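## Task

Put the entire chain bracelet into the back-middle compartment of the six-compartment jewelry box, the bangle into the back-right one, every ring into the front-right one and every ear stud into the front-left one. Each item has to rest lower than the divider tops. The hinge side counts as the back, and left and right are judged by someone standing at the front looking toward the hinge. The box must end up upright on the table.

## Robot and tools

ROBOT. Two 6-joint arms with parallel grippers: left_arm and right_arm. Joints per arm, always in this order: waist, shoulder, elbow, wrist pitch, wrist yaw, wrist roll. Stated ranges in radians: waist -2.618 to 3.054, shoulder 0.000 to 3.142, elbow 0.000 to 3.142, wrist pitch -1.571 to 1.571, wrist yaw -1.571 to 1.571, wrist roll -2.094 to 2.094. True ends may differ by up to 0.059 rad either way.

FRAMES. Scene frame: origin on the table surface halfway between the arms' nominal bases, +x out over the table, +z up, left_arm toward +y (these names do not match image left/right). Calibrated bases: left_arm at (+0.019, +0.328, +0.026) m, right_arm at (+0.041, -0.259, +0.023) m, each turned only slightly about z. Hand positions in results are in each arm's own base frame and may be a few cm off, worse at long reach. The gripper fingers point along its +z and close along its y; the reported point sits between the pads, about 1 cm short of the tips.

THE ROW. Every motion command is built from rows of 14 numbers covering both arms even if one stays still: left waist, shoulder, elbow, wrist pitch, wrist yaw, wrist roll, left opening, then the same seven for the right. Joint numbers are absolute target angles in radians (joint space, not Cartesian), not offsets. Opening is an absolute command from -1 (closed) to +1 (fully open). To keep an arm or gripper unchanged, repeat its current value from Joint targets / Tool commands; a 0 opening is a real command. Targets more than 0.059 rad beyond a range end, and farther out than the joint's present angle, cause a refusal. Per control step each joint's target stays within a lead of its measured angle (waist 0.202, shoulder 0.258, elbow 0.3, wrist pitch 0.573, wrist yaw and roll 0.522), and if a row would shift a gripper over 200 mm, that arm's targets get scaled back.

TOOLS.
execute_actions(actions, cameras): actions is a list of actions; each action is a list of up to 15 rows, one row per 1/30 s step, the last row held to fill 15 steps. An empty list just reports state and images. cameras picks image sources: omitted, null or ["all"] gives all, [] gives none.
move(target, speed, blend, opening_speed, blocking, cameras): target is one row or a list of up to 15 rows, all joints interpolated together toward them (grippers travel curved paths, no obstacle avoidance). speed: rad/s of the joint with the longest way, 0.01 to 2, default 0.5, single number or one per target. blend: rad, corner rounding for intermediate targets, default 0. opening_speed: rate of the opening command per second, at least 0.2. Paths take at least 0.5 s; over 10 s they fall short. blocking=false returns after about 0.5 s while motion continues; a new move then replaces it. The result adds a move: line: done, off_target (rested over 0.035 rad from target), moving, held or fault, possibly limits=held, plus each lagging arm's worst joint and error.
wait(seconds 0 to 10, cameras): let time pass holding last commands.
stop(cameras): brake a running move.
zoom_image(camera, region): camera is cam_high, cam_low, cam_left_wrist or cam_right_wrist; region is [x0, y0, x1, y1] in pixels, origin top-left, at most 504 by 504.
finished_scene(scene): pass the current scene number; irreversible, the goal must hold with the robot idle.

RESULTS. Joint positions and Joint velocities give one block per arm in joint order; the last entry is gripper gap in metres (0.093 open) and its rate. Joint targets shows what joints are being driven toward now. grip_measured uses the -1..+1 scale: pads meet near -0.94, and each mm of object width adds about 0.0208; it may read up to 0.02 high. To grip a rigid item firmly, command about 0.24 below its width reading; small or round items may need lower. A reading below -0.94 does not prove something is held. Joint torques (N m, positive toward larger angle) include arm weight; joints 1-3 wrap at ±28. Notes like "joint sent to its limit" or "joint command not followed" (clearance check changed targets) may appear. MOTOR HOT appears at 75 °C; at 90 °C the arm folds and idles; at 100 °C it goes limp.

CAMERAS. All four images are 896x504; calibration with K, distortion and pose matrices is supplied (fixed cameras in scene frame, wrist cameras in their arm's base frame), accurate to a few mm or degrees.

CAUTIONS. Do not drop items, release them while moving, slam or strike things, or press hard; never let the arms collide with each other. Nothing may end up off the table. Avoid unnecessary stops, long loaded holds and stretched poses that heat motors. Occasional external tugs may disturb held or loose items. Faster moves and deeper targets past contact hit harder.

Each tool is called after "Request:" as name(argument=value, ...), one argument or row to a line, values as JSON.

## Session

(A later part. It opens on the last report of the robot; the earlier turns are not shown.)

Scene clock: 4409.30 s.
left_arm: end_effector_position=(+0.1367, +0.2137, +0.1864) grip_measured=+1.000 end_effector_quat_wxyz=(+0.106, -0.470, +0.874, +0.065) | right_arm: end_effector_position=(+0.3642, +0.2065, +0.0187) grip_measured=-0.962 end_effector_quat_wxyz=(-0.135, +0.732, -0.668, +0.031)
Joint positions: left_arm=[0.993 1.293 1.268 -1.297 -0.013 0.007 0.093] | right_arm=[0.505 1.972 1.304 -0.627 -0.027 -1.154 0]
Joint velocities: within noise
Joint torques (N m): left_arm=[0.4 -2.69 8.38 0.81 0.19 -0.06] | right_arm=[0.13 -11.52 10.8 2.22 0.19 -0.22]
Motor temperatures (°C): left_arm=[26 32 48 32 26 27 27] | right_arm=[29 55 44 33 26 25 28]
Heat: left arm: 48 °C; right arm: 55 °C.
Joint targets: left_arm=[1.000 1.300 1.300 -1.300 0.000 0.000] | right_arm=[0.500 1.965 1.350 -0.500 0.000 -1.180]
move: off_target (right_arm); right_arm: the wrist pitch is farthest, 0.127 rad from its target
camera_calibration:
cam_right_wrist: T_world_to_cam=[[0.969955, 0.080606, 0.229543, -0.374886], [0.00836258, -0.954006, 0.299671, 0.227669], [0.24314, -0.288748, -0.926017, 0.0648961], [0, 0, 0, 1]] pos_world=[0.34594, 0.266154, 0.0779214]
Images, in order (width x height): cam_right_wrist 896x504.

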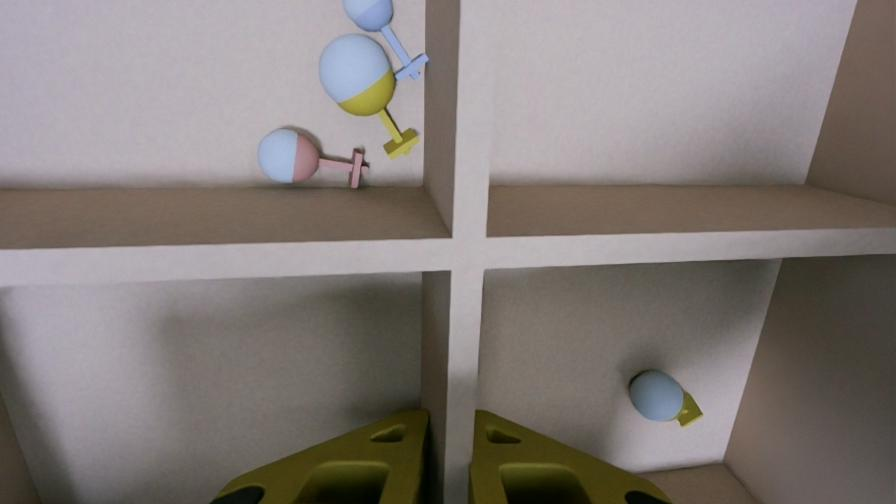

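Request:
move(
  target=[
    [1.0,1.3,1.3,-1.3,0,0,1,0.502,1.97,1.305,-0.63,0,-1.155,-1],
    [1.0,1.3,1.3,-1.3,0,0,1,0.502,1.97,1.305,-0.63,0,-1.155,-0.5],
    [1.0,1.3,1.3,-1.3,0,0,1,0.502,1.82,1.44,-0.86,0,-1.155,-0.5],
    [1.0,1.3,1.3,-1.3,0,0,1,0.48,1.82,1.45,-0.8,0,-0.4,-0.6],
    [1.0,1.3,1.3,-1.3,0,0,1,0.47,1.9,1.47,-0.77,0,0.45,-0.6],
  ],
  speed=[0.2,0.2,0.3,0.6,0.5],
  opening_speed=0.6,
  blend=[0,0,0.03,0.05,0],
  cameras=["cam_right_wrist"],
)

Scene clock: 4427.57 s.
left_arm: end_effector_position=(+0.1367, +0.2137, +0.1864) grip_measured=+1.000 end_effector_quat_wxyz=(+0.106, -0.470, +0.874, +0.065) | right_arm: end_effector_position=(+0.3831, +0.1992, +0.0889) grip_measured=-0.598 end_effector_quat_wxyz=(+0.155, -0.020, +0.984, +0.081)
Joint positions: left_arm=[0.993 1.293 1.268 -1.297 -0.013 0.007 0.093] | right_arm=[0.476 1.882 1.448 -0.786 -0.008 0.437 0.017]
Joint velocities: within noise
Joint torques (N m): left_arm=[0.4 -2.69 8.38 0.81 0.19 -0.05] | right_arm=[-0.08 -8.88 9.14 1.24 0.12 0.17]
Motor temperatures (°C): left_arm=[26 32 48 32 26 27 27] | right_arm=[29 55 46 34 26 25 28]
Heat: left arm: 48 °C; right arm: 55 °C.
Joint targets: left_arm=[1.000 1.300 1.300 -1.300 0.000 0.000] | right_arm=[0.470 1.900 1.470 -0.770 0.000 0.450]
move: done; blend cut to 0 rad at target 4
camera_calibration:
cam_right_wrist: T_world_to_cam=[[0.0738593, -0.984292, -0.160357, 0.181357], [-0.987216, -0.0949373, 0.128033, 0.42504], [-0.141245, 0.148851, -0.97872, 0.187916], [0, 0, 0, 1]] pos_world=[0.432753, 0.190889, 0.15858]
Images, in order (width x height): cam_right_wrist 896x504.

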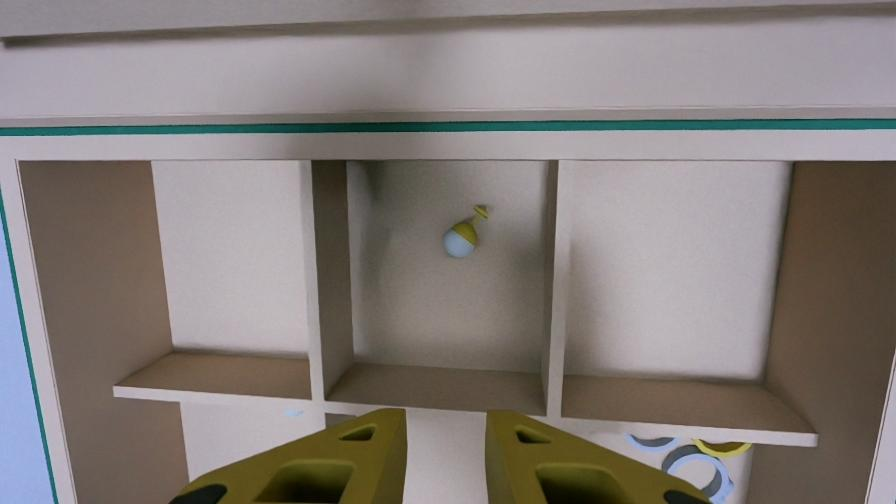

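Request:
move(
  target=[
    [1.0,1.3,1.3,-1.3,0,0,1,0.548,2.04,1.58,-0.8,0.2,0.49,-0.56],
    [1.0,1.3,1.3,-1.3,0,0,1,0.548,2.088,1.561,-0.755,0.2,0.49,-0.56],
    [1.0,1.3,1.3,-1.3,0,0,1,0.548,2.12,1.50,-0.66,0.2,0.49,-0.56],
  ],
  speed=[0.4,0.25,0.15],
  cameras=["cam_right_wrist"],
)

Scene clock: 4449.87 s.
left_arm: end_effector_position=(+0.1367, +0.2137, +0.1864) grip_measured=+1.000 end_effector_quat_wxyz=(+0.106, -0.470, +0.874, +0.065) | right_arm: end_effector_position=(+0.4095, +0.2109, +0.0282) grip_measured=-0.562 end_effector_quat_wxyz=(+0.175, -0.019, +0.984, -0.011)
Joint positions: left_arm=[0.993 1.293 1.268 -1.297 -0.013 0.007 0.093] | right_arm=[0.546 2.095 1.51 -0.69 0.193 0.479 0.018]
Joint velocities: within noise
Joint torques (N m): left_arm=[0.4 -2.69 8.38 0.81 0.19 -0.05] | right_arm=[0.66 -9.83 5.75 1.26 0.25 0.16]
Motor temperatures (°C): left_arm=[26 32 48 32 26 27 27] | right_arm=[29 54 48 34 26 25 28]
Heat: left arm: 48 °C; right arm: 54 °C.
Joint targets: left_arm=[1.000 1.300 1.300 -1.300 0.000 0.000] | right_arm=[0.548 2.120 1.500 -0.660 0.200 0.490]
move: done
camera_calibration:
cam_right_wrist: T_world_to_cam=[[0.042379, -0.998881, 0.0209816, 0.191975], [-0.994347, -0.0401217, 0.0983066, 0.452166], [-0.0973548, -0.0250291, -0.994935, 0.149602], [0, 0, 0, 1]] pos_world=[0.456039, 0.213646, 0.100366]
Images, in order (width x height): cam_right_wrist 896x504.

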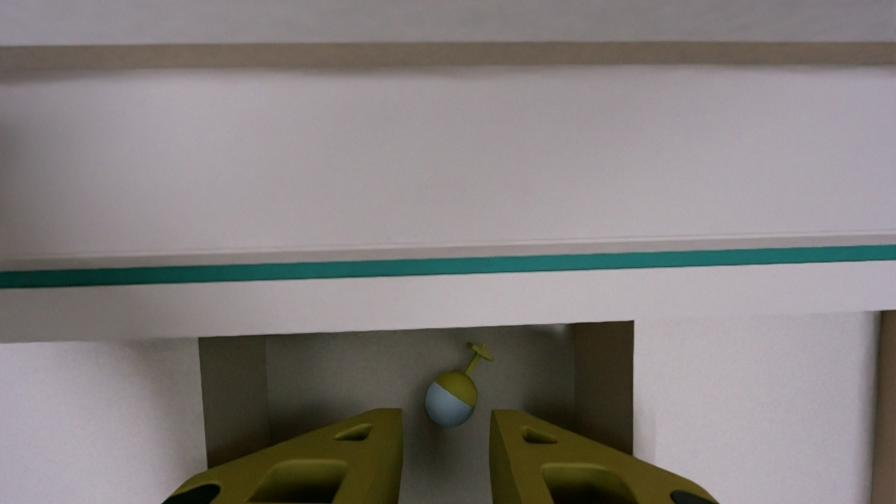

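Request:
move(
  target=[
    [1.0,1.3,1.3,-1.3,0,0,1,0.546,2.155,1.482,-0.605,0.2,0.49,-0.56],
    [1.0,1.3,1.3,-1.3,0,0,1,0.546,2.168,1.478,-0.59,0.2,0.49,-0.56],
    [1.0,1.3,1.3,-1.3,0,0,1,0.546,2.168,1.478,-0.59,0.2,0.49,-1],
  ],
  speed=0.12,
  opening_speed=0.5,
  cameras=["cam_right_wrist"],
)

Scene clock: 4459.33 s.
left_arm: end_effector_position=(+0.1367, +0.2137, +0.1864) grip_measured=+1.000 end_effector_quat_wxyz=(+0.106, -0.470, +0.874, +0.065) | right_arm: end_effector_position=(+0.4189, +0.2144, +0.0162) grip_measured=-0.865 end_effector_quat_wxyz=(+0.191, -0.011, +0.981, -0.008)
Joint positions: left_arm=[0.993 1.293 1.268 -1.297 -0.013 0.007 0.093] | right_arm=[0.546 2.125 1.496 -0.614 0.206 0.49 0.004]
Joint velocities: within noise
Joint torques (N m): left_arm=[0.42 -2.7 8.38 0.81 0.19 -0.05] | right_arm=[0.46 -8.42 4.93 1.28 0.12 0.05]
Motor temperatures (°C): left_arm=[26 32 48 32 26 27 27] | right_arm=[29 54 47 34 26 25 28]
Heat: left arm: 48 °C; right arm: 54 °C.
Joint targets: left_arm=[1.000 1.300 1.300 -1.300 0.000 0.000] | right_arm=[0.546 2.168 1.478 -0.590 0.200 0.490]
move: off_target (right_arm); target 3's new numbers were sent with right_arm's shoulder 0.053 rad from that target; right_arm: the shoulder is farthest, 0.043 rad from its target
camera_calibration:
cam_right_wrist: T_world_to_cam=[[0.0280348, -0.999533, 0.0121607, 0.20162], [-0.997515, -0.0271874, 0.065002, 0.461952], [-0.064641, -0.0139528, -0.997811, 0.122687], [0, 0, 0, 1]] pos_world=[0.463082, 0.215797, 0.0899389]
Images, in order (width x height): cam_right_wrist 896x504.

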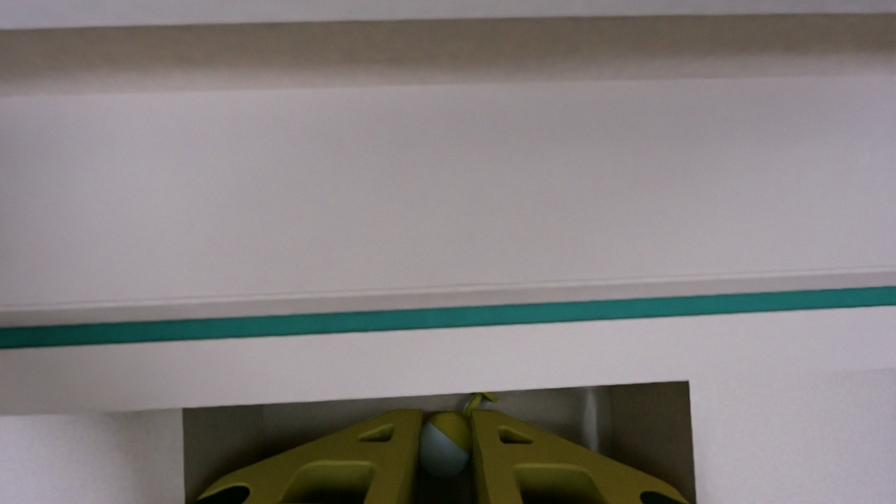

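Request:
move(
  target=[
    [1.0,1.3,1.3,-1.3,0,0,1,0.548,2.10,1.52,-0.68,0.2,0.49,-1],
    [1.0,1.3,1.3,-1.3,0,0,1,0.548,2.02,1.58,-0.8,0.2,0.49,-1],
    [1.0,1.3,1.3,-1.3,0,0,1,0.548,1.85,1.58,-0.98,0.2,0.49,-1],
  ],
  speed=0.25,
  blend=0.03,
  cameras=["cam_right_wrist"],
)

Scene clock: 4468.77 s.
left_arm: end_effector_position=(+0.1367, +0.2137, +0.1864) grip_measured=+1.000 end_effector_quat_wxyz=(+0.106, -0.470, +0.874, +0.065) | right_arm: end_effector_position=(+0.3766, +0.1900, +0.1185) grip_measured=-0.882 end_effector_quat_wxyz=(+0.177, -0.013, +0.984, -0.012)
Joint positions: left_arm=[0.993 1.293 1.268 -1.297 -0.013 0.007 0.093] | right_arm=[0.546 1.873 1.56 -0.959 0.199 0.49 0.003]
Joint velocities: within noise
Joint torques (N m): left_arm=[0.42 -2.7 8.36 0.81 0.19 -0.05] | right_arm=[0.62 -12.78 8.98 0.78 0.2 0.05]
Motor temperatures (°C): left_arm=[26 32 48 32 26 27 27] | right_arm=[29 55 46 34 26 25 28]
Heat: left arm: 48 °C; right arm: 55 °C.
Joint targets: left_arm=[1.000 1.300 1.300 -1.300 0.000 0.000] | right_arm=[0.548 1.850 1.580 -0.980 0.200 0.490]
move: done
camera_calibration:
cam_right_wrist: T_world_to_cam=[[0.0306288, -0.999306, 0.0211852, 0.17508], [-0.995165, -0.0285092, 0.0939926, 0.408354], [-0.0933234, -0.0239617, -0.995347, 0.234079], [0, 0, 0, 1]] pos_world=[0.422862, 0.19221, 0.190898]
Images, in order (width x height): cam_right_wrist 896x504.

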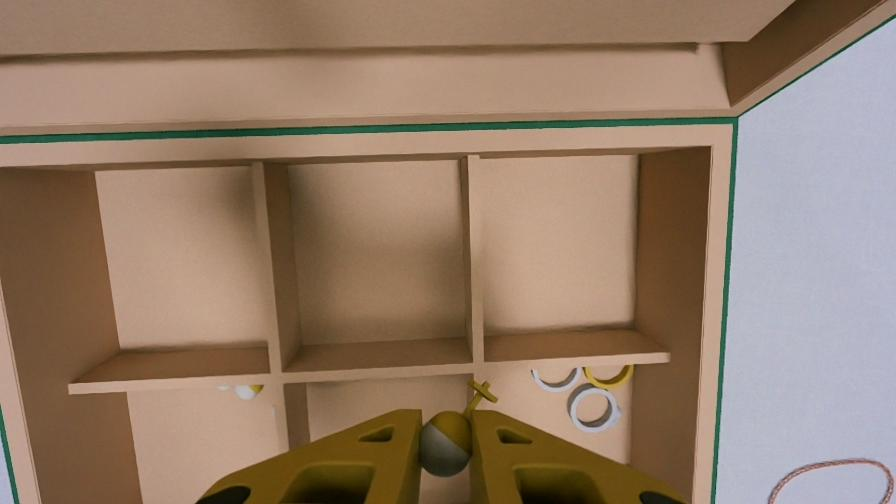

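Request:
move(
  target=[
    [1.0,1.3,1.3,-1.3,0,0,1,0.828,1.88,1.575,-0.958,0.2,0.77,-1],
    [1.0,1.3,1.3,-1.3,0,0,1,0.828,1.952,1.361,-0.693,0.2,0.77,-1],
  ],
  speed=0.35,
  cameras=["cam_right_wrist"],
)

Scene clock: 4483.70 s.
left_arm: end_effector_position=(+0.1367, +0.2137, +0.1864) grip_measured=+1.000 end_effector_quat_wxyz=(+0.106, -0.470, +0.874, +0.065) | right_arm: end_effector_position=(+0.3097, +0.2889, +0.0494) grip_measured=-0.882 end_effector_quat_wxyz=(+0.172, -0.021, +0.984, +0.034)
Joint positions: left_arm=[0.993 1.293 1.268 -1.297 -0.013 0.007 0.093] | right_arm=[0.83 1.938 1.368 -0.71 0.2 0.758 0.003]
Joint velocities: within noise
Joint torques (N m): left_arm=[0.42 -2.69 8.36 0.81 0.19 -0.05] | right_arm=[0.34 -9.48 6 1.1 0.2 0.17]
Motor temperatures (°C): left_arm=[26 32 48 32 26 27 27] | right_arm=[29 59 47 33 26 25 29]
Heat: left arm: 48 °C; right arm: 59 °C.
Joint targets: left_arm=[1.000 1.300 1.300 -1.300 0.000 0.000] | right_arm=[0.828 1.952 1.361 -0.693 0.200 0.770]
move: done
camera_calibration:
cam_right_wrist: T_world_to_cam=[[0.0622795, -0.995791, -0.0672418, 0.271035], [-0.992411, -0.0689436, 0.101819, 0.361489], [-0.106026, 0.0603902, -0.992528, 0.140825], [0, 0, 0, 1]] pos_world=[0.356797, 0.286312, 0.121192]
Images, in order (width x height): cam_right_wrist 896x504.

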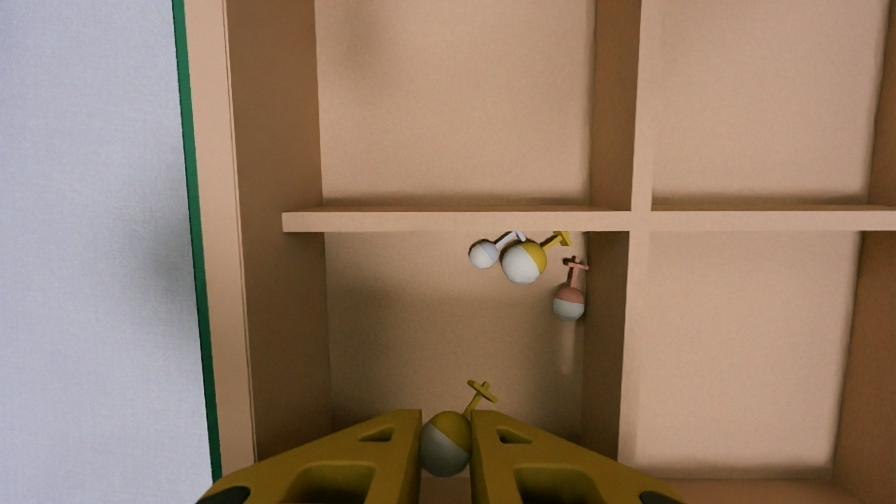

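Request:
move(
  target=[
    [1.0,1.3,1.3,-1.3,0,0,1,0.82,1.963,1.38,-0.70,0.2,0.77,-1],
    [1.0,1.3,1.3,-1.3,0,0,1,0.82,2.013,1.312,-0.585,0.2,0.77,-1],
    [1.0,1.3,1.3,-1.3,0,0,1,0.82,2.013,1.312,-0.585,0.2,0.77,-0.58],
    [1.0,1.3,1.3,-1.3,0,0,1,0.82,1.963,1.38,-0.70,0.2,0.77,-0.58],
    [1.0,1.3,1.3,-1.3,0,0,1,0.82,1.83,1.5,-0.95,0.2,0.77,-0.58],
  ],
  speed=[0.2,0.15,0.2,0.2,0.4],
  opening_speed=0.3,
  cameras=["cam_right_wrist"],
)

Scene clock: 4498.27 s.
left_arm: end_effector_position=(+0.1367, +0.2137, +0.1864) grip_measured=+1.000 end_effector_quat_wxyz=(+0.106, -0.470, +0.874, +0.065) | right_arm: end_effector_position=(+0.3016, +0.2763, +0.1042) grip_measured=-0.582 end_effector_quat_wxyz=(+0.165, -0.019, +0.986, +0.026)
Joint positions: left_arm=[0.993 1.293 1.268 -1.297 -0.013 0.007 0.093] | right_arm=[0.824 1.853 1.483 -0.929 0.2 0.758 0.017]
Joint velocities: within noise
Joint torques (N m): left_arm=[0.42 -2.69 8.38 0.8 0.19 -0.05] | right_arm=[0.18 -12.34 8.61 0.73 0.2 0.17]
Motor temperatures (°C): left_arm=[26 32 48 32 26 27 27] | right_arm=[29 57 46 33 26 25 29]
Heat: left arm: 48 °C; right arm: 57 °C.
Joint targets: left_arm=[1.000 1.300 1.300 -1.300 0.000 0.000] | right_arm=[0.820 1.830 1.500 -0.950 0.200 0.770]
move: done
camera_calibration:
cam_right_wrist: T_world_to_cam=[[0.0552989, -0.99705, -0.0532272, 0.263691], [-0.991382, -0.061169, 0.115845, 0.34313], [-0.118759, 0.0463624, -0.99184, 0.202773], [0, 0, 0, 1]] pos_world=[0.349672, 0.274501, 0.175404]
Images, in order (width x height): cam_right_wrist 896x504.

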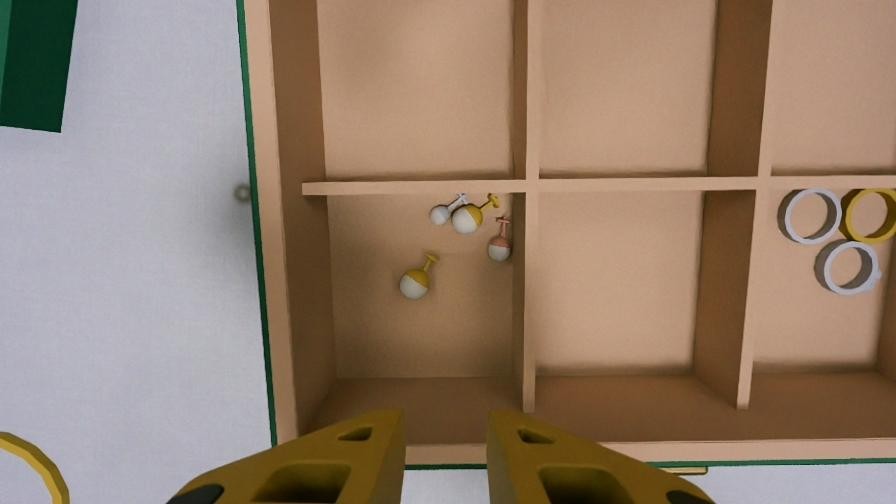

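Request:
move(
  target=[
    [1.0,1.3,1.3,-1.3,0,0,1,0.8,1.45,1.5,-1.2,0,0.3,0.3],
    [0.9,1.1,1.5,-1.5,0,-0.1,0.3],
  ],
)


Request:
move(
  target=[
    [1.0,1.3,1.3,-1.3,0,0,1,0.82,1.5,1.5,-1.2,0.2,0.77,-0.58],
    [1.2,1.45,1.5,-1.57,0,0.0,0.3],
  ],
  speed=0.8,
  blend=0.1,
  cameras=["cam_high","cam_right_wrist"],
)


Request:
move(
  target=[
    [1.0,1.3,1.3,-1.3,0,0,1,0.82,1.5,1.5,-1.2,0.2,0.77,-0.58],
    [1.0,1.3,1.3,-1.3,0,0,1,1.2,1.45,1.5,-1.57,0,0.0,0.3],
  ],
  speed=0.8,
  blend=0.1,
  cameras=["cam_high","cam_right_wrist"],
)

Scene clock: 4564.00 s.
left_arm: end_effector_position=(+0.1367, +0.2137, +0.1864) grip_measured=+1.000 end_effector_quat_wxyz=(+0.106, -0.470, +0.874, +0.065) | right_arm: end_effector_position=(+0.0931, +0.2325, +0.1987) grip_measured=+0.298 end_effector_quat_wxyz=(+0.025, -0.558, +0.830, +0.012)
Joint positions: left_arm=[0.993 1.293 1.268 -1.297 -0.013 0.007 0.093] | right_arm=[1.196 1.469 1.488 -1.534 0.009 0.012 0.059]
Joint velocities: within noise
Joint torques (N m): left_arm=[0.4 -2.69 8.36 0.81 0.19 -0.05] | right_arm=[0.84 -7.58 7.57 0.29 -0.06 -0.07]
Motor temperatures (°C): left_arm=[26 32 48 32 26 27 27] | right_arm=[29 65 49 32 26 25 28]
Heat: left arm: 48 °C; right arm: 65 °C.
Joint targets: left_arm=[1.000 1.300 1.300 -1.300 0.000 0.000] | right_arm=[1.200 1.450 1.500 -1.554 0.000 0.000]
joint sent to its limit (right arm) — the wrist pitch, lower limit.
move: off_target (right_arm); target 2's new numbers were sent with right_arm's wrist pitch 0.036 rad from that target; right_arm: the wrist pitch is farthest, 0.036 rad from its target
camera_calibration:
cam_right_wrist: T_world_to_cam=[[0.928634, -0.370993, -0.00177943, -0.000540635], [-0.341863, -0.857562, 0.384339, 0.194091], [-0.144113, -0.356302, -0.92319, 0.356113], [0, 0, 0, 1]] pos_world=[0.118175, 0.293128, 0.254163]
Images, in order (width x height): cam_high 896x504, cam_right_wrist 896x504.

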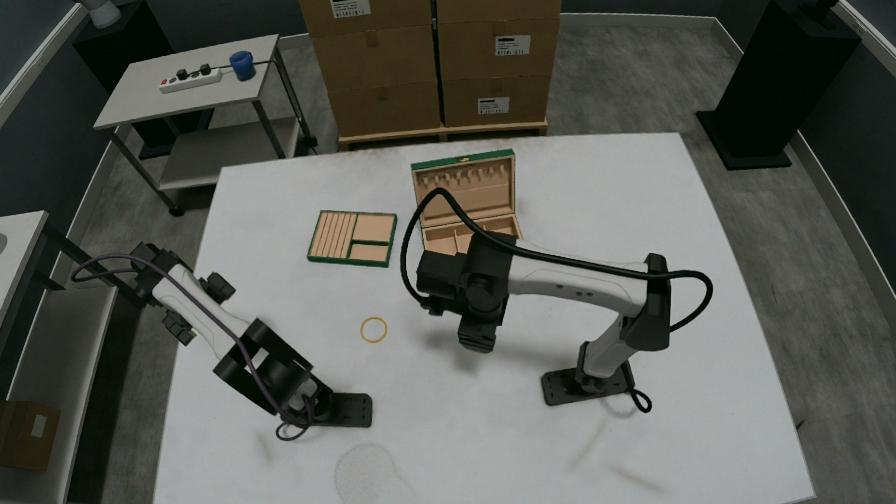

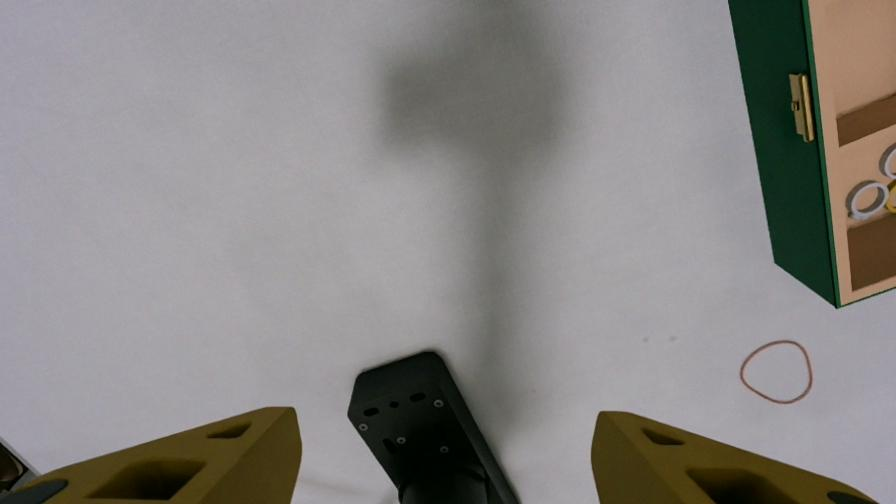

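Request:
move(
  target=[1.0,1.3,1.3,-1.3,0,0,1,1.265,2.3,2.25,-1.45,0,0,-0.2],
  speed=0.8,
  cameras=["cam_high","cam_right_wrist"],
)

Scene clock: 4598.37 s.
left_arm: end_effector_position=(+0.1367, +0.2137, +0.1864) grip_measured=+1.000 end_effector_quat_wxyz=(+0.106, -0.470, +0.874, +0.065) | right_arm: end_effector_position=(+0.1402, +0.4315, +0.1156) grip_measured=-0.198 end_effector_quat_wxyz=(+0.022, -0.584, +0.811, +0.011)
Joint positions: left_arm=[0.993 1.293 1.268 -1.297 -0.013 0.007 0.093] | right_arm=[1.26 2.289 2.23 -1.463 0.008 0.012 0.036]
Joint velocities: within noise
Joint torques (N m): left_arm=[0.42 -2.69 8.36 0.81 0.19 -0.05] | right_arm=[0.94 -12.6 8.39 0.59 -0.06 -0.07]
Motor temperatures (°C): left_arm=[26 32 48 32 26 27 27] | right_arm=[29 56 48 31 26 25 27]
Heat: left arm: 48 °C; right arm: 56 °C.
Joint targets: left_arm=[1.000 1.300 1.300 -1.300 0.000 0.000] | right_arm=[1.265 2.300 2.250 -1.450 0.000 0.000]
move: done
camera_calibration:
cam_right_wrist: T_world_to_cam=[[0.950494, -0.310733, -0.00248924, 0.000391258], [-0.285162, -0.875403, 0.390324, 0.411882], [-0.123466, -0.370291, -0.920674, 0.359917], [0, 0, 0, 1]] pos_world=[0.161519, 0.493958, 0.1706]
Images, in order (width x height): cam_high 896x504, cam_right_wrist 896x504.

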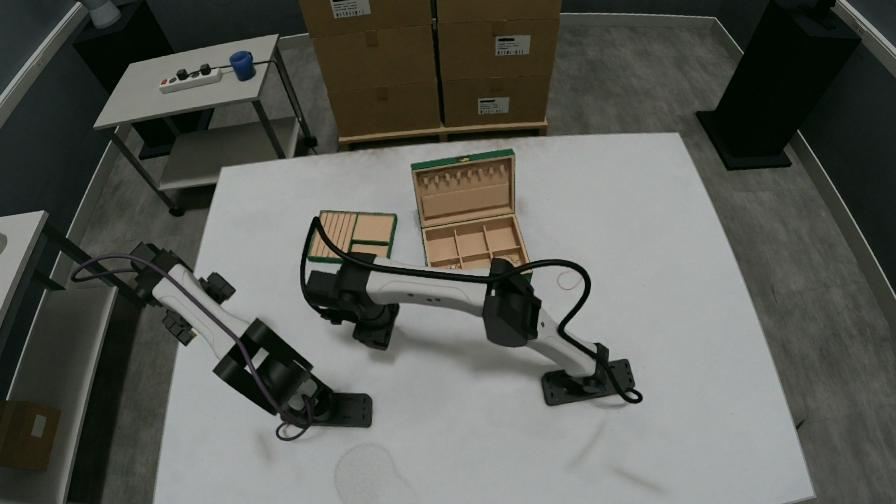

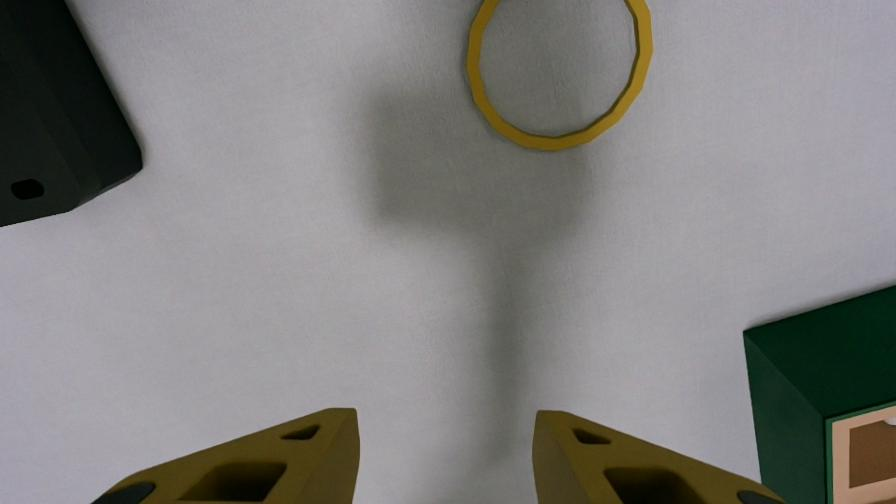

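Request:
move(
  target=[1.0,1.3,1.3,-1.3,0,0,1,1.295,2.33,2.056,-0.995,0.2,0.36,-0.2],
  speed=0.6,
  cameras=["cam_right_wrist"],
)

Scene clock: 4623.67 s.
left_arm: end_effector_position=(+0.1367, +0.2137, +0.1864) grip_measured=+1.000 end_effector_quat_wxyz=(+0.106, -0.470, +0.874, +0.065) | right_arm: end_effector_position=(+0.1764, +0.4946, +0.0796) grip_measured=-0.198 end_effector_quat_wxyz=(+0.175, -0.433, +0.883, +0.049)
Joint positions: left_arm=[0.993 1.293 1.268 -1.297 -0.013 0.007 0.093] | right_arm=[1.289 2.311 2.065 -1.012 0.192 0.347 0.036]
Joint velocities: within noise
Joint torques (N m): left_arm=[0.42 -2.7 8.36 0.81 0.19 -0.06] | right_arm=[0.98 -12.59 6.23 1.16 0.23 0.15]
Motor temperatures (°C): left_arm=[26 32 48 32 26 27 27] | right_arm=[29 64 47 31 26 25 27]
Heat: left arm: 48 °C; right arm: 64 °C.
Joint targets: left_arm=[1.000 1.300 1.300 -1.300 0.000 0.000] | right_arm=[1.295 2.330 2.056 -0.995 0.200 0.360]
move: done
camera_calibration:
cam_right_wrist: T_world_to_cam=[[0.788, -0.612943, 0.0579441, 0.158856], [-0.615601, -0.782938, 0.089688, 0.527936], [-0.00960707, -0.106345, -0.994283, 0.209844], [0, 0, 0, 1]] pos_world=[0.201835, 0.533026, 0.15209]
Images, in order (width x height): cam_right_wrist 896x504.

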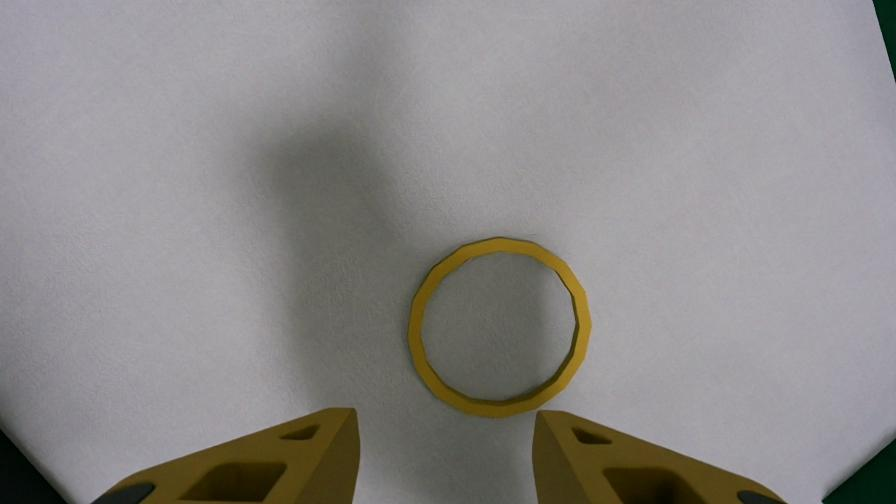

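Request:
move(
  target=[1.0,1.3,1.3,-1.3,0,0,1,1.308,2.404,1.868,-0.75,0.2,0.36,-0.2],
  speed=0.25,
  cameras=["cam_right_wrist"],
)

Scene clock: 4636.90 s.
left_arm: end_effector_position=(+0.1367, +0.2137, +0.1864) grip_measured=+1.000 end_effector_quat_wxyz=(+0.106, -0.470, +0.874, +0.065) | right_arm: end_effector_position=(+0.1719, +0.5004, +0.0092) grip_measured=-0.198 end_effector_quat_wxyz=(+0.177, -0.437, +0.880, +0.047)
Joint positions: left_arm=[0.993 1.293 1.268 -1.297 -0.013 0.007 0.093] | right_arm=[1.303 2.372 1.89 -0.776 0.199 0.349 0.036]
Joint velocities: within noise
Joint torques (N m): left_arm=[0.4 -2.7 8.36 0.81 0.19 -0.05] | right_arm=[0.94 -11.51 4.89 1.28 0.19 0.17]
Motor temperatures (°C): left_arm=[26 32 48 32 26 27 27] | right_arm=[29 66 46 31 26 25 27]
Heat: left arm: 48 °C; right arm: 66 °C.
Joint targets: left_arm=[1.000 1.300 1.300 -1.300 0.000 0.000] | right_arm=[1.308 2.404 1.868 -0.750 0.200 0.360]
move: done
camera_calibration:
cam_right_wrist: T_world_to_cam=[[0.79333, -0.605409, 0.0640852, 0.165225], [-0.608786, -0.788436, 0.088026, 0.537652], [-0.00276471, -0.108848, -0.994055, 0.140487], [0, 0, 0, 1]] pos_world=[0.196626, 0.539225, 0.0817363]
Images, in order (width x height): cam_right_wrist 896x504.

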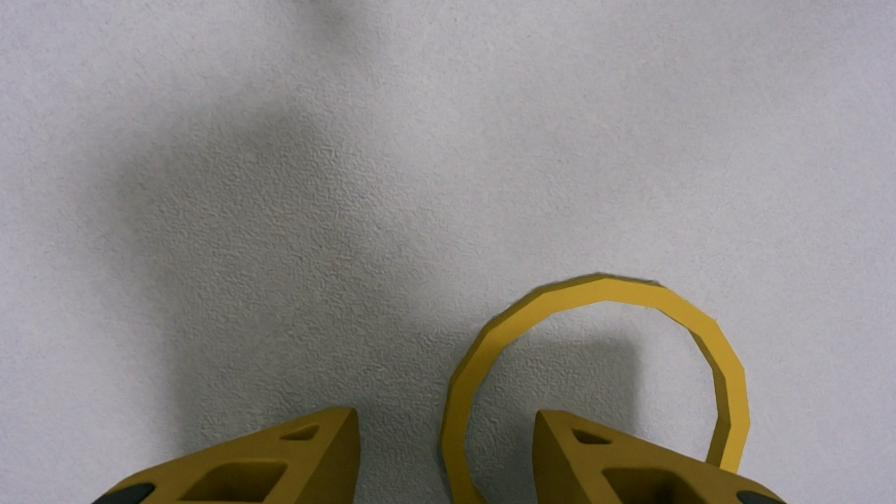

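Request:
move(
  target=[
    [1.0,1.3,1.3,-1.3,0,0,1,1.308,2.417,1.838,-0.707,0.2,0.36,-0.2],
    [1.0,1.3,1.3,-1.3,0,0,1,1.308,2.417,1.838,-0.707,0.2,0.36,-0.7],
    [1.0,1.3,1.3,-1.3,0,0,1,1.308,2.417,1.838,-0.707,0.2,0.36,-1],
  ],
  speed=0.15,
  opening_speed=1.0,
  cameras=["cam_right_wrist"],
)

Scene clock: 4655.17 s.
left_arm: end_effector_position=(+0.1367, +0.2137, +0.1864) grip_measured=+1.000 end_effector_quat_wxyz=(+0.106, -0.470, +0.874, +0.065) | right_arm: end_effector_position=(+0.1660, +0.5100, +0.0077) grip_measured=-0.965 end_effector_quat_wxyz=(+0.187, -0.440, +0.876, +0.067)
Joint positions: left_arm=[0.993 1.293 1.268 -1.297 -0.013 0.007 0.093] | right_arm=[1.316 2.368 1.865 -0.713 0.19 0.349 0]
Joint velocities: within noise
Joint torques (N m): left_arm=[0.42 -2.69 8.38 0.8 0.19 -0.05] | right_arm=[-0.16 -10.03 4.45 1.17 0.27 0.16]
Motor temperatures (°C): left_arm=[26 32 48 32 26 27 27] | right_arm=[29 64 45 32 26 25 27]
Heat: left arm: 48 °C; right arm: 64 °C.
Joint targets: left_arm=[1.000 1.300 1.300 -1.300 0.000 0.000] | right_arm=[1.308 2.417 1.838 -0.707 0.200 0.360]
move: off_target (right_arm); target 2's new numbers were sent with right_arm's wrist pitch 0.053 rad from that target; target 3's new numbers were sent with right_arm's shoulder 0.049 rad from that target; right_arm: the shoulder is farthest, 0.049 rad from its target
camera_calibration:
cam_right_wrist: T_world_to_cam=[[0.802401, -0.595361, 0.0412033, 0.169468], [-0.596783, -0.800654, 0.0529427, 0.546275], [0.00146954, -0.0670708, -0.997747, 0.118114], [0, 0, 0, 1]] pos_world=[0.189853, 0.546194, 0.0819443]
Images, in order (width x height): cam_right_wrist 896x504.

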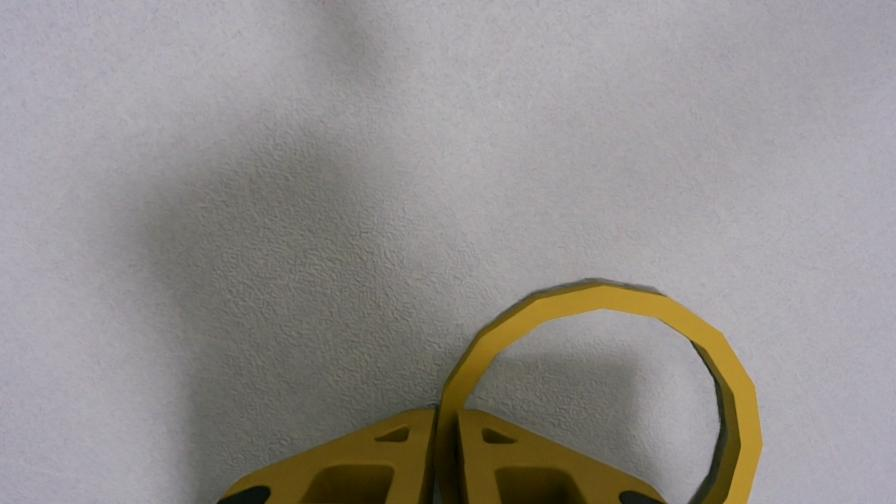

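Request:
move(
  target=[
    [1.0,1.3,1.3,-1.3,0,0,1,1.3,2.32,2.056,-0.995,0.2,0.36,-1],
    [1.0,1.3,1.3,-1.3,0,0,1,1.2,2.0,1.95,-1.21,0.2,0.38,-1],
    [1.0,1.3,1.3,-1.3,0,0,1,0.488,1.92,1.682,-1.044,0.2,0.43,-1],
  ],
  speed=[0.3,0.6,0.6],
  blend=0.1,
  cameras=["cam_high","cam_low","cam_right_wrist"],
)

Scene clock: 4677.87 s.
left_arm: end_effector_position=(+0.1367, +0.2137, +0.1864) grip_measured=+1.000 end_effector_quat_wxyz=(+0.106, -0.470, +0.874, +0.065) | right_arm: end_effector_position=(+0.3957, +0.1698, +0.1206) grip_measured=-0.965 end_effector_quat_wxyz=(+0.153, -0.020, +0.987, -0.035)
Joint positions: left_arm=[0.993 1.293 1.268 -1.297 -0.013 0.007 0.093] | right_arm=[0.483 1.955 1.692 -1.062 0.198 0.418 0]
Joint velocities: within noise
Joint torques (N m): left_arm=[0.42 -2.69 8.36 0.81 0.19 -0.05] | right_arm=[0.94 -14.53 6.09 1.05 0.2 0.16]
Motor temperatures (°C): left_arm=[26 32 48 32 26 27 27] | right_arm=[29 65 44 32 26 25 28]
Heat: left arm: 48 °C; right arm: 65 °C.
Joint targets: left_arm=[1.000 1.300 1.300 -1.300 0.000 0.000] | right_arm=[0.488 1.920 1.682 -1.044 0.200 0.430]
move: done
camera_calibration:
cam_right_wrist: T_world_to_cam=[[0.037783, -0.996959, 0.0681587, 0.145397], [-0.989206, -0.0276514, 0.143899, 0.418016], [-0.141576, -0.0728599, -0.987242, 0.263865], [0, 0, 0, 1]] pos_world=[0.445368, 0.175738, 0.190436]
Images, in order (width x height): cam_high 896x504, cam_low 896x504, cam_right_wrist 896x504.

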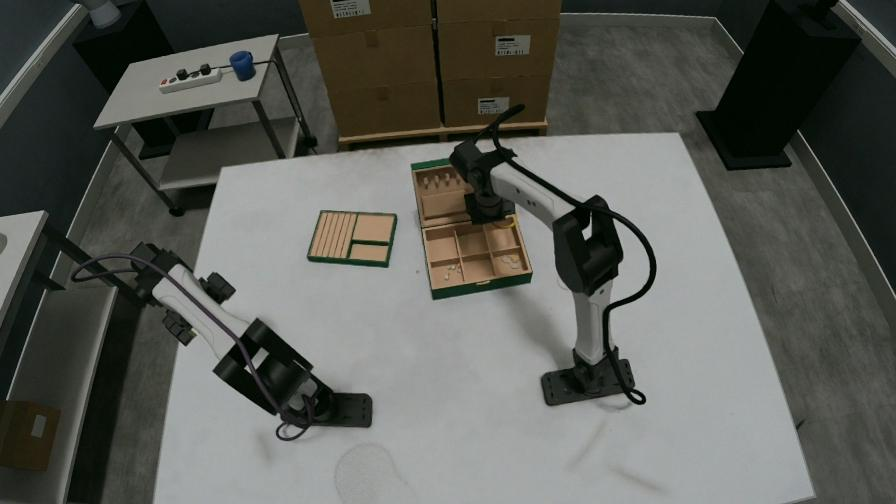

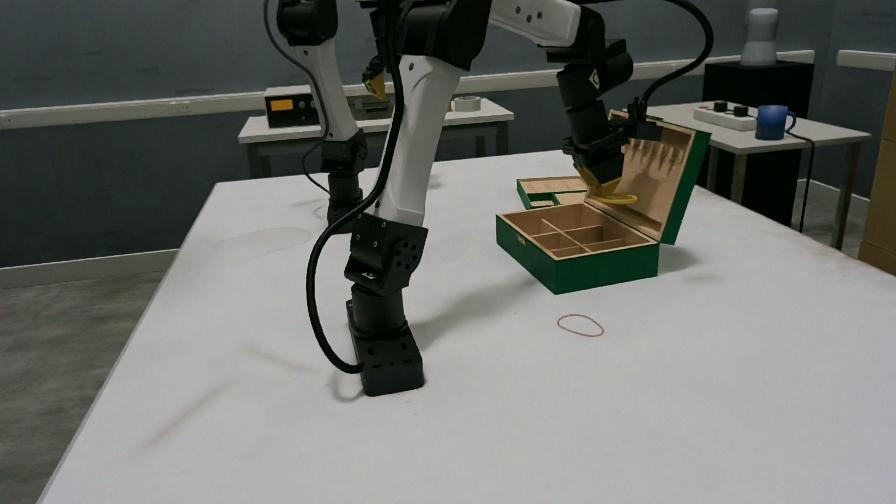

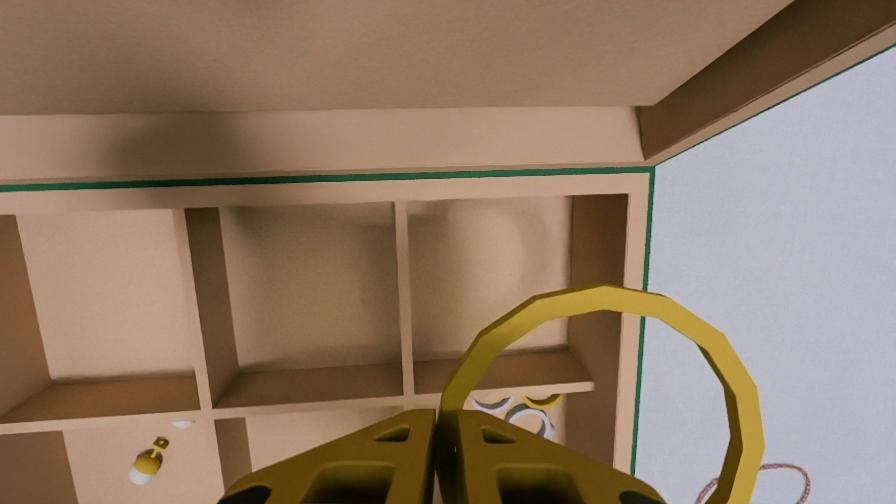

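Request:
move(
  target=[1.0,1.3,1.3,-1.3,0,0,1,0.482,1.965,1.52,-0.815,0.2,0.43,-1],
  speed=0.25,
  cameras=["cam_low","cam_right_wrist"],
)

Scene clock: 4705.03 s.
left_arm: end_effector_position=(+0.1367, +0.2137, +0.1864) grip_measured=+1.000 end_effector_quat_wxyz=(+0.106, -0.470, +0.874, +0.065) | right_arm: end_effector_position=(+0.4054, +0.1749, +0.0844) grip_measured=-0.965 end_effector_quat_wxyz=(+0.182, -0.016, +0.983, -0.021)
Joint positions: left_arm=[0.993 1.293 1.268 -1.297 -0.013 0.007 0.093] | right_arm=[0.483 1.954 1.529 -0.833 0.198 0.419 0]
Joint velocities: within noise
Joint torques (N m): left_arm=[0.42 -2.7 8.36 0.81 0.19 -0.06] | right_arm=[0.43 -10.22 6.13 1.19 0.19 0.17]
Motor temperatures (°C): left_arm=[26 32 48 32 26 27 27] | right_arm=[29 66 44 32 26 25 28]
Heat: left arm: 48 °C; right arm: 66 °C.
Joint targets: left_arm=[1.000 1.300 1.300 -1.300 0.000 0.000] | right_arm=[0.482 1.965 1.520 -0.815 0.200 0.430]
move: done
camera_calibration:
cam_right_wrist: T_world_to_cam=[[0.0338904, -0.99866, 0.0391064, 0.156914], [-0.995979, -0.030501, 0.0842334, 0.441288], [-0.0829278, -0.0418038, -0.995678, 0.20139], [0, 0, 0, 1]] pos_world=[0.450896, 0.178582, 0.157212]
Images, in order (width x height): cam_low 896x504, cam_right_wrist 896x504.

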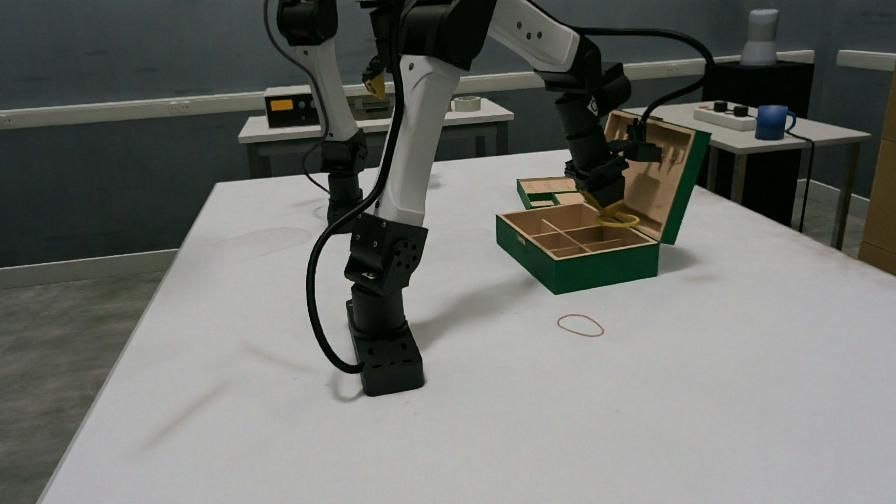

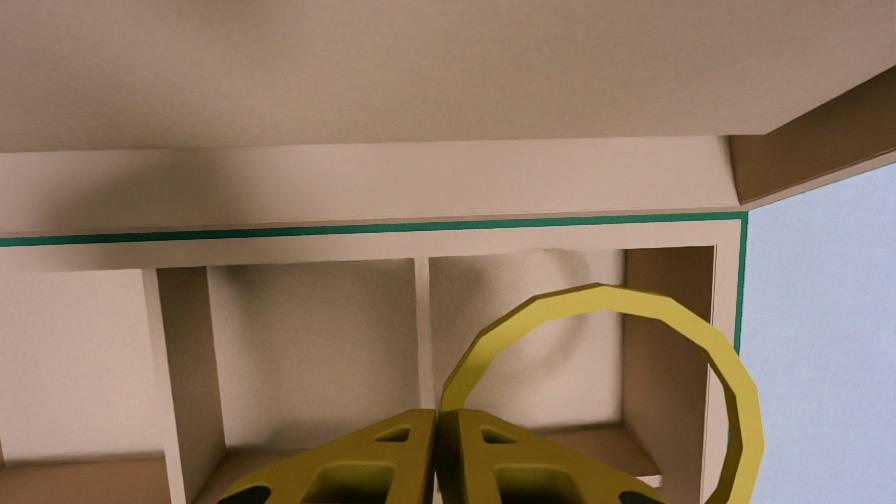

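Request:
move(
  target=[1.0,1.3,1.3,-1.3,0,0,1,0.482,2.012,1.421,-0.679,0.2,0.43,-1],
  speed=0.15,
  cameras=["cam_low","cam_right_wrist"],
)

Scene clock: 4721.90 s.
left_arm: end_effector_position=(+0.1367, +0.2137, +0.1864) grip_measured=+1.000 end_effector_quat_wxyz=(+0.106, -0.470, +0.874, +0.065) | right_arm: end_effector_position=(+0.4053, +0.1748, +0.0454) grip_measured=-0.965 end_effector_quat_wxyz=(+0.180, -0.016, +0.983, -0.022)
Joint positions: left_arm=[0.993 1.293 1.268 -1.297 -0.013 0.007 0.093] | right_arm=[0.483 1.996 1.43 -0.697 0.198 0.419 0]
Joint velocities: within noise
Joint torques (N m): left_arm=[0.42 -2.69 8.35 0.81 0.19 -0.05] | right_arm=[0.43 -9.83 5.97 1.16 0.2 0.17]
Motor temperatures (°C): left_arm=[26 32 48 32 26 27 27] | right_arm=[29 64 43 32 26 25 28]
Heat: left arm: 48 °C; right arm: 64 °C.
Joint targets: left_arm=[1.000 1.300 1.300 -1.300 0.000 0.000] | right_arm=[0.482 2.012 1.421 -0.679 0.200 0.430]
move: done
camera_calibration:
cam_right_wrist: T_world_to_cam=[[0.0340669, -0.998568, 0.0412552, 0.158211], [-0.995599, -0.030302, 0.0886778, 0.444094], [-0.0873007, -0.0440946, -0.995206, 0.164737], [0, 0, 0, 1]] pos_world=[0.451132, 0.178705, 0.118039]
Images, in order (width x height): cam_low 896x504, cam_right_wrist 896x504.

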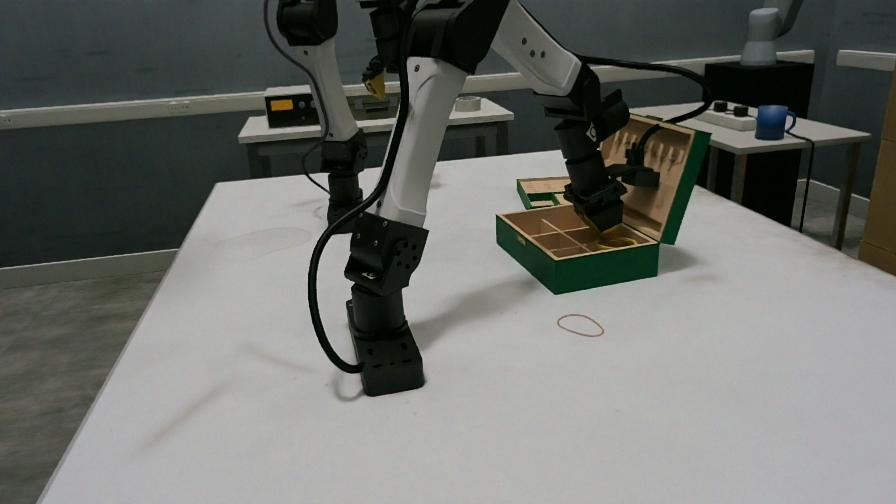

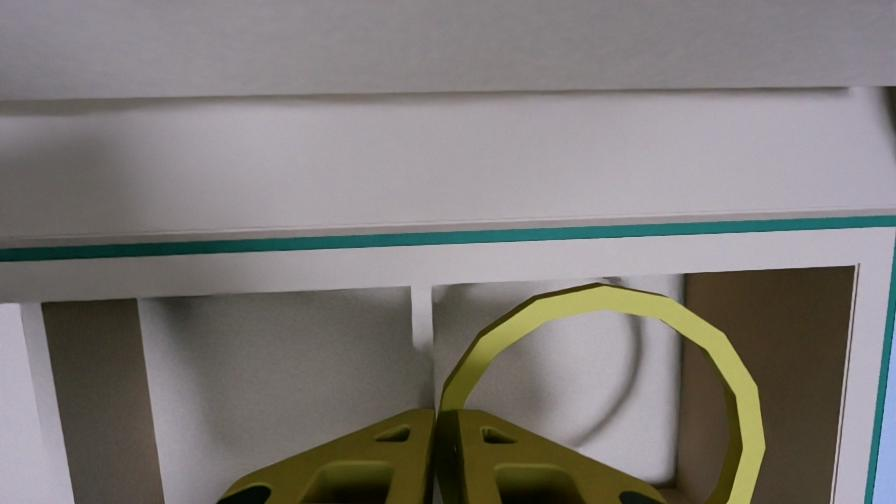

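Request:
move(
  target=[
    [1.0,1.3,1.3,-1.3,0,0,1,0.478,2.018,1.398,-0.65,0.2,0.43,-1],
    [1.0,1.3,1.3,-1.3,0,0,1,0.478,2.018,1.398,-0.65,0.2,0.43,-0.72],
  ],
  speed=0.12,
  opening_speed=0.4,
  cameras=["cam_low","cam_right_wrist"],
)

Scene clock: 4736.20 s.
left_arm: end_effector_position=(+0.1367, +0.2137, +0.1864) grip_measured=+1.000 end_effector_quat_wxyz=(+0.106, -0.470, +0.874, +0.065) | right_arm: end_effector_position=(+0.4060, +0.1752, +0.0415) grip_measured=-0.722 end_effector_quat_wxyz=(+0.185, -0.016, +0.983, -0.019)
Joint positions: left_arm=[0.993 1.293 1.268 -1.297 -0.013 0.007 0.093] | right_arm=[0.483 1.996 1.41 -0.667 0.198 0.419 0.011]
Joint velocities: within noise
Joint torques (N m): left_arm=[0.4 -2.69 8.36 0.81 0.19 -0.05] | right_arm=[0.09 -9.22 5.65 1.18 0.2 0.17]
Motor temperatures (°C): left_arm=[26 32 48 32 26 27 27] | right_arm=[29 62 43 32 26 25 28]
Heat: left arm: 48 °C; right arm: 62 °C.
Joint targets: left_arm=[1.000 1.300 1.300 -1.300 0.000 0.000] | right_arm=[0.478 2.018 1.398 -0.650 0.200 0.430]
move: done
camera_calibration:
cam_right_wrist: T_world_to_cam=[[0.0336985, -0.998761, 0.0366258, 0.159087], [-0.996393, -0.0307178, 0.0791027, 0.445936], [-0.0778796, -0.0391594, -0.996193, 0.156246], [0, 0, 0, 1]] pos_world=[0.451135, 0.178707, 0.11455]
Images, in order (width x height): cam_low 896x504, cam_right_wrist 896x504.

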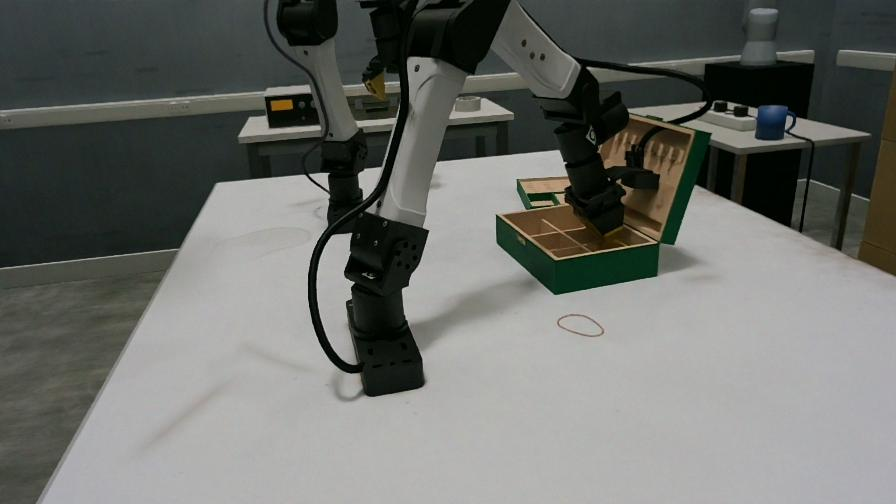

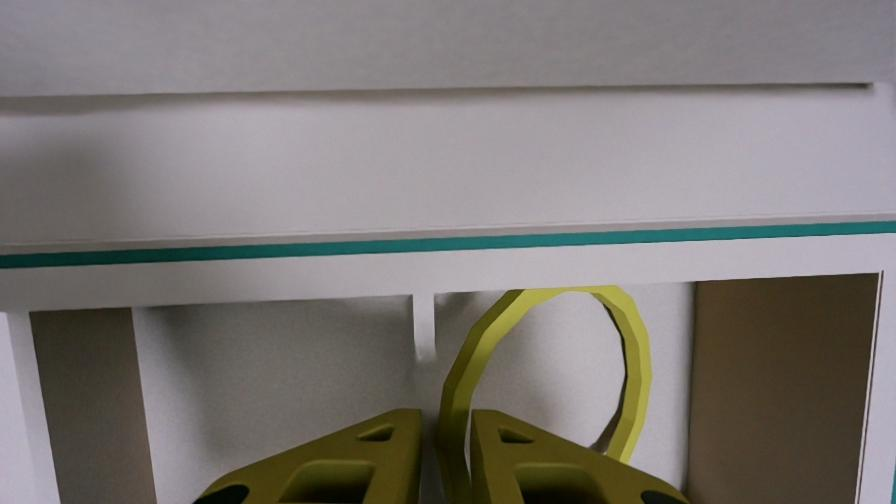

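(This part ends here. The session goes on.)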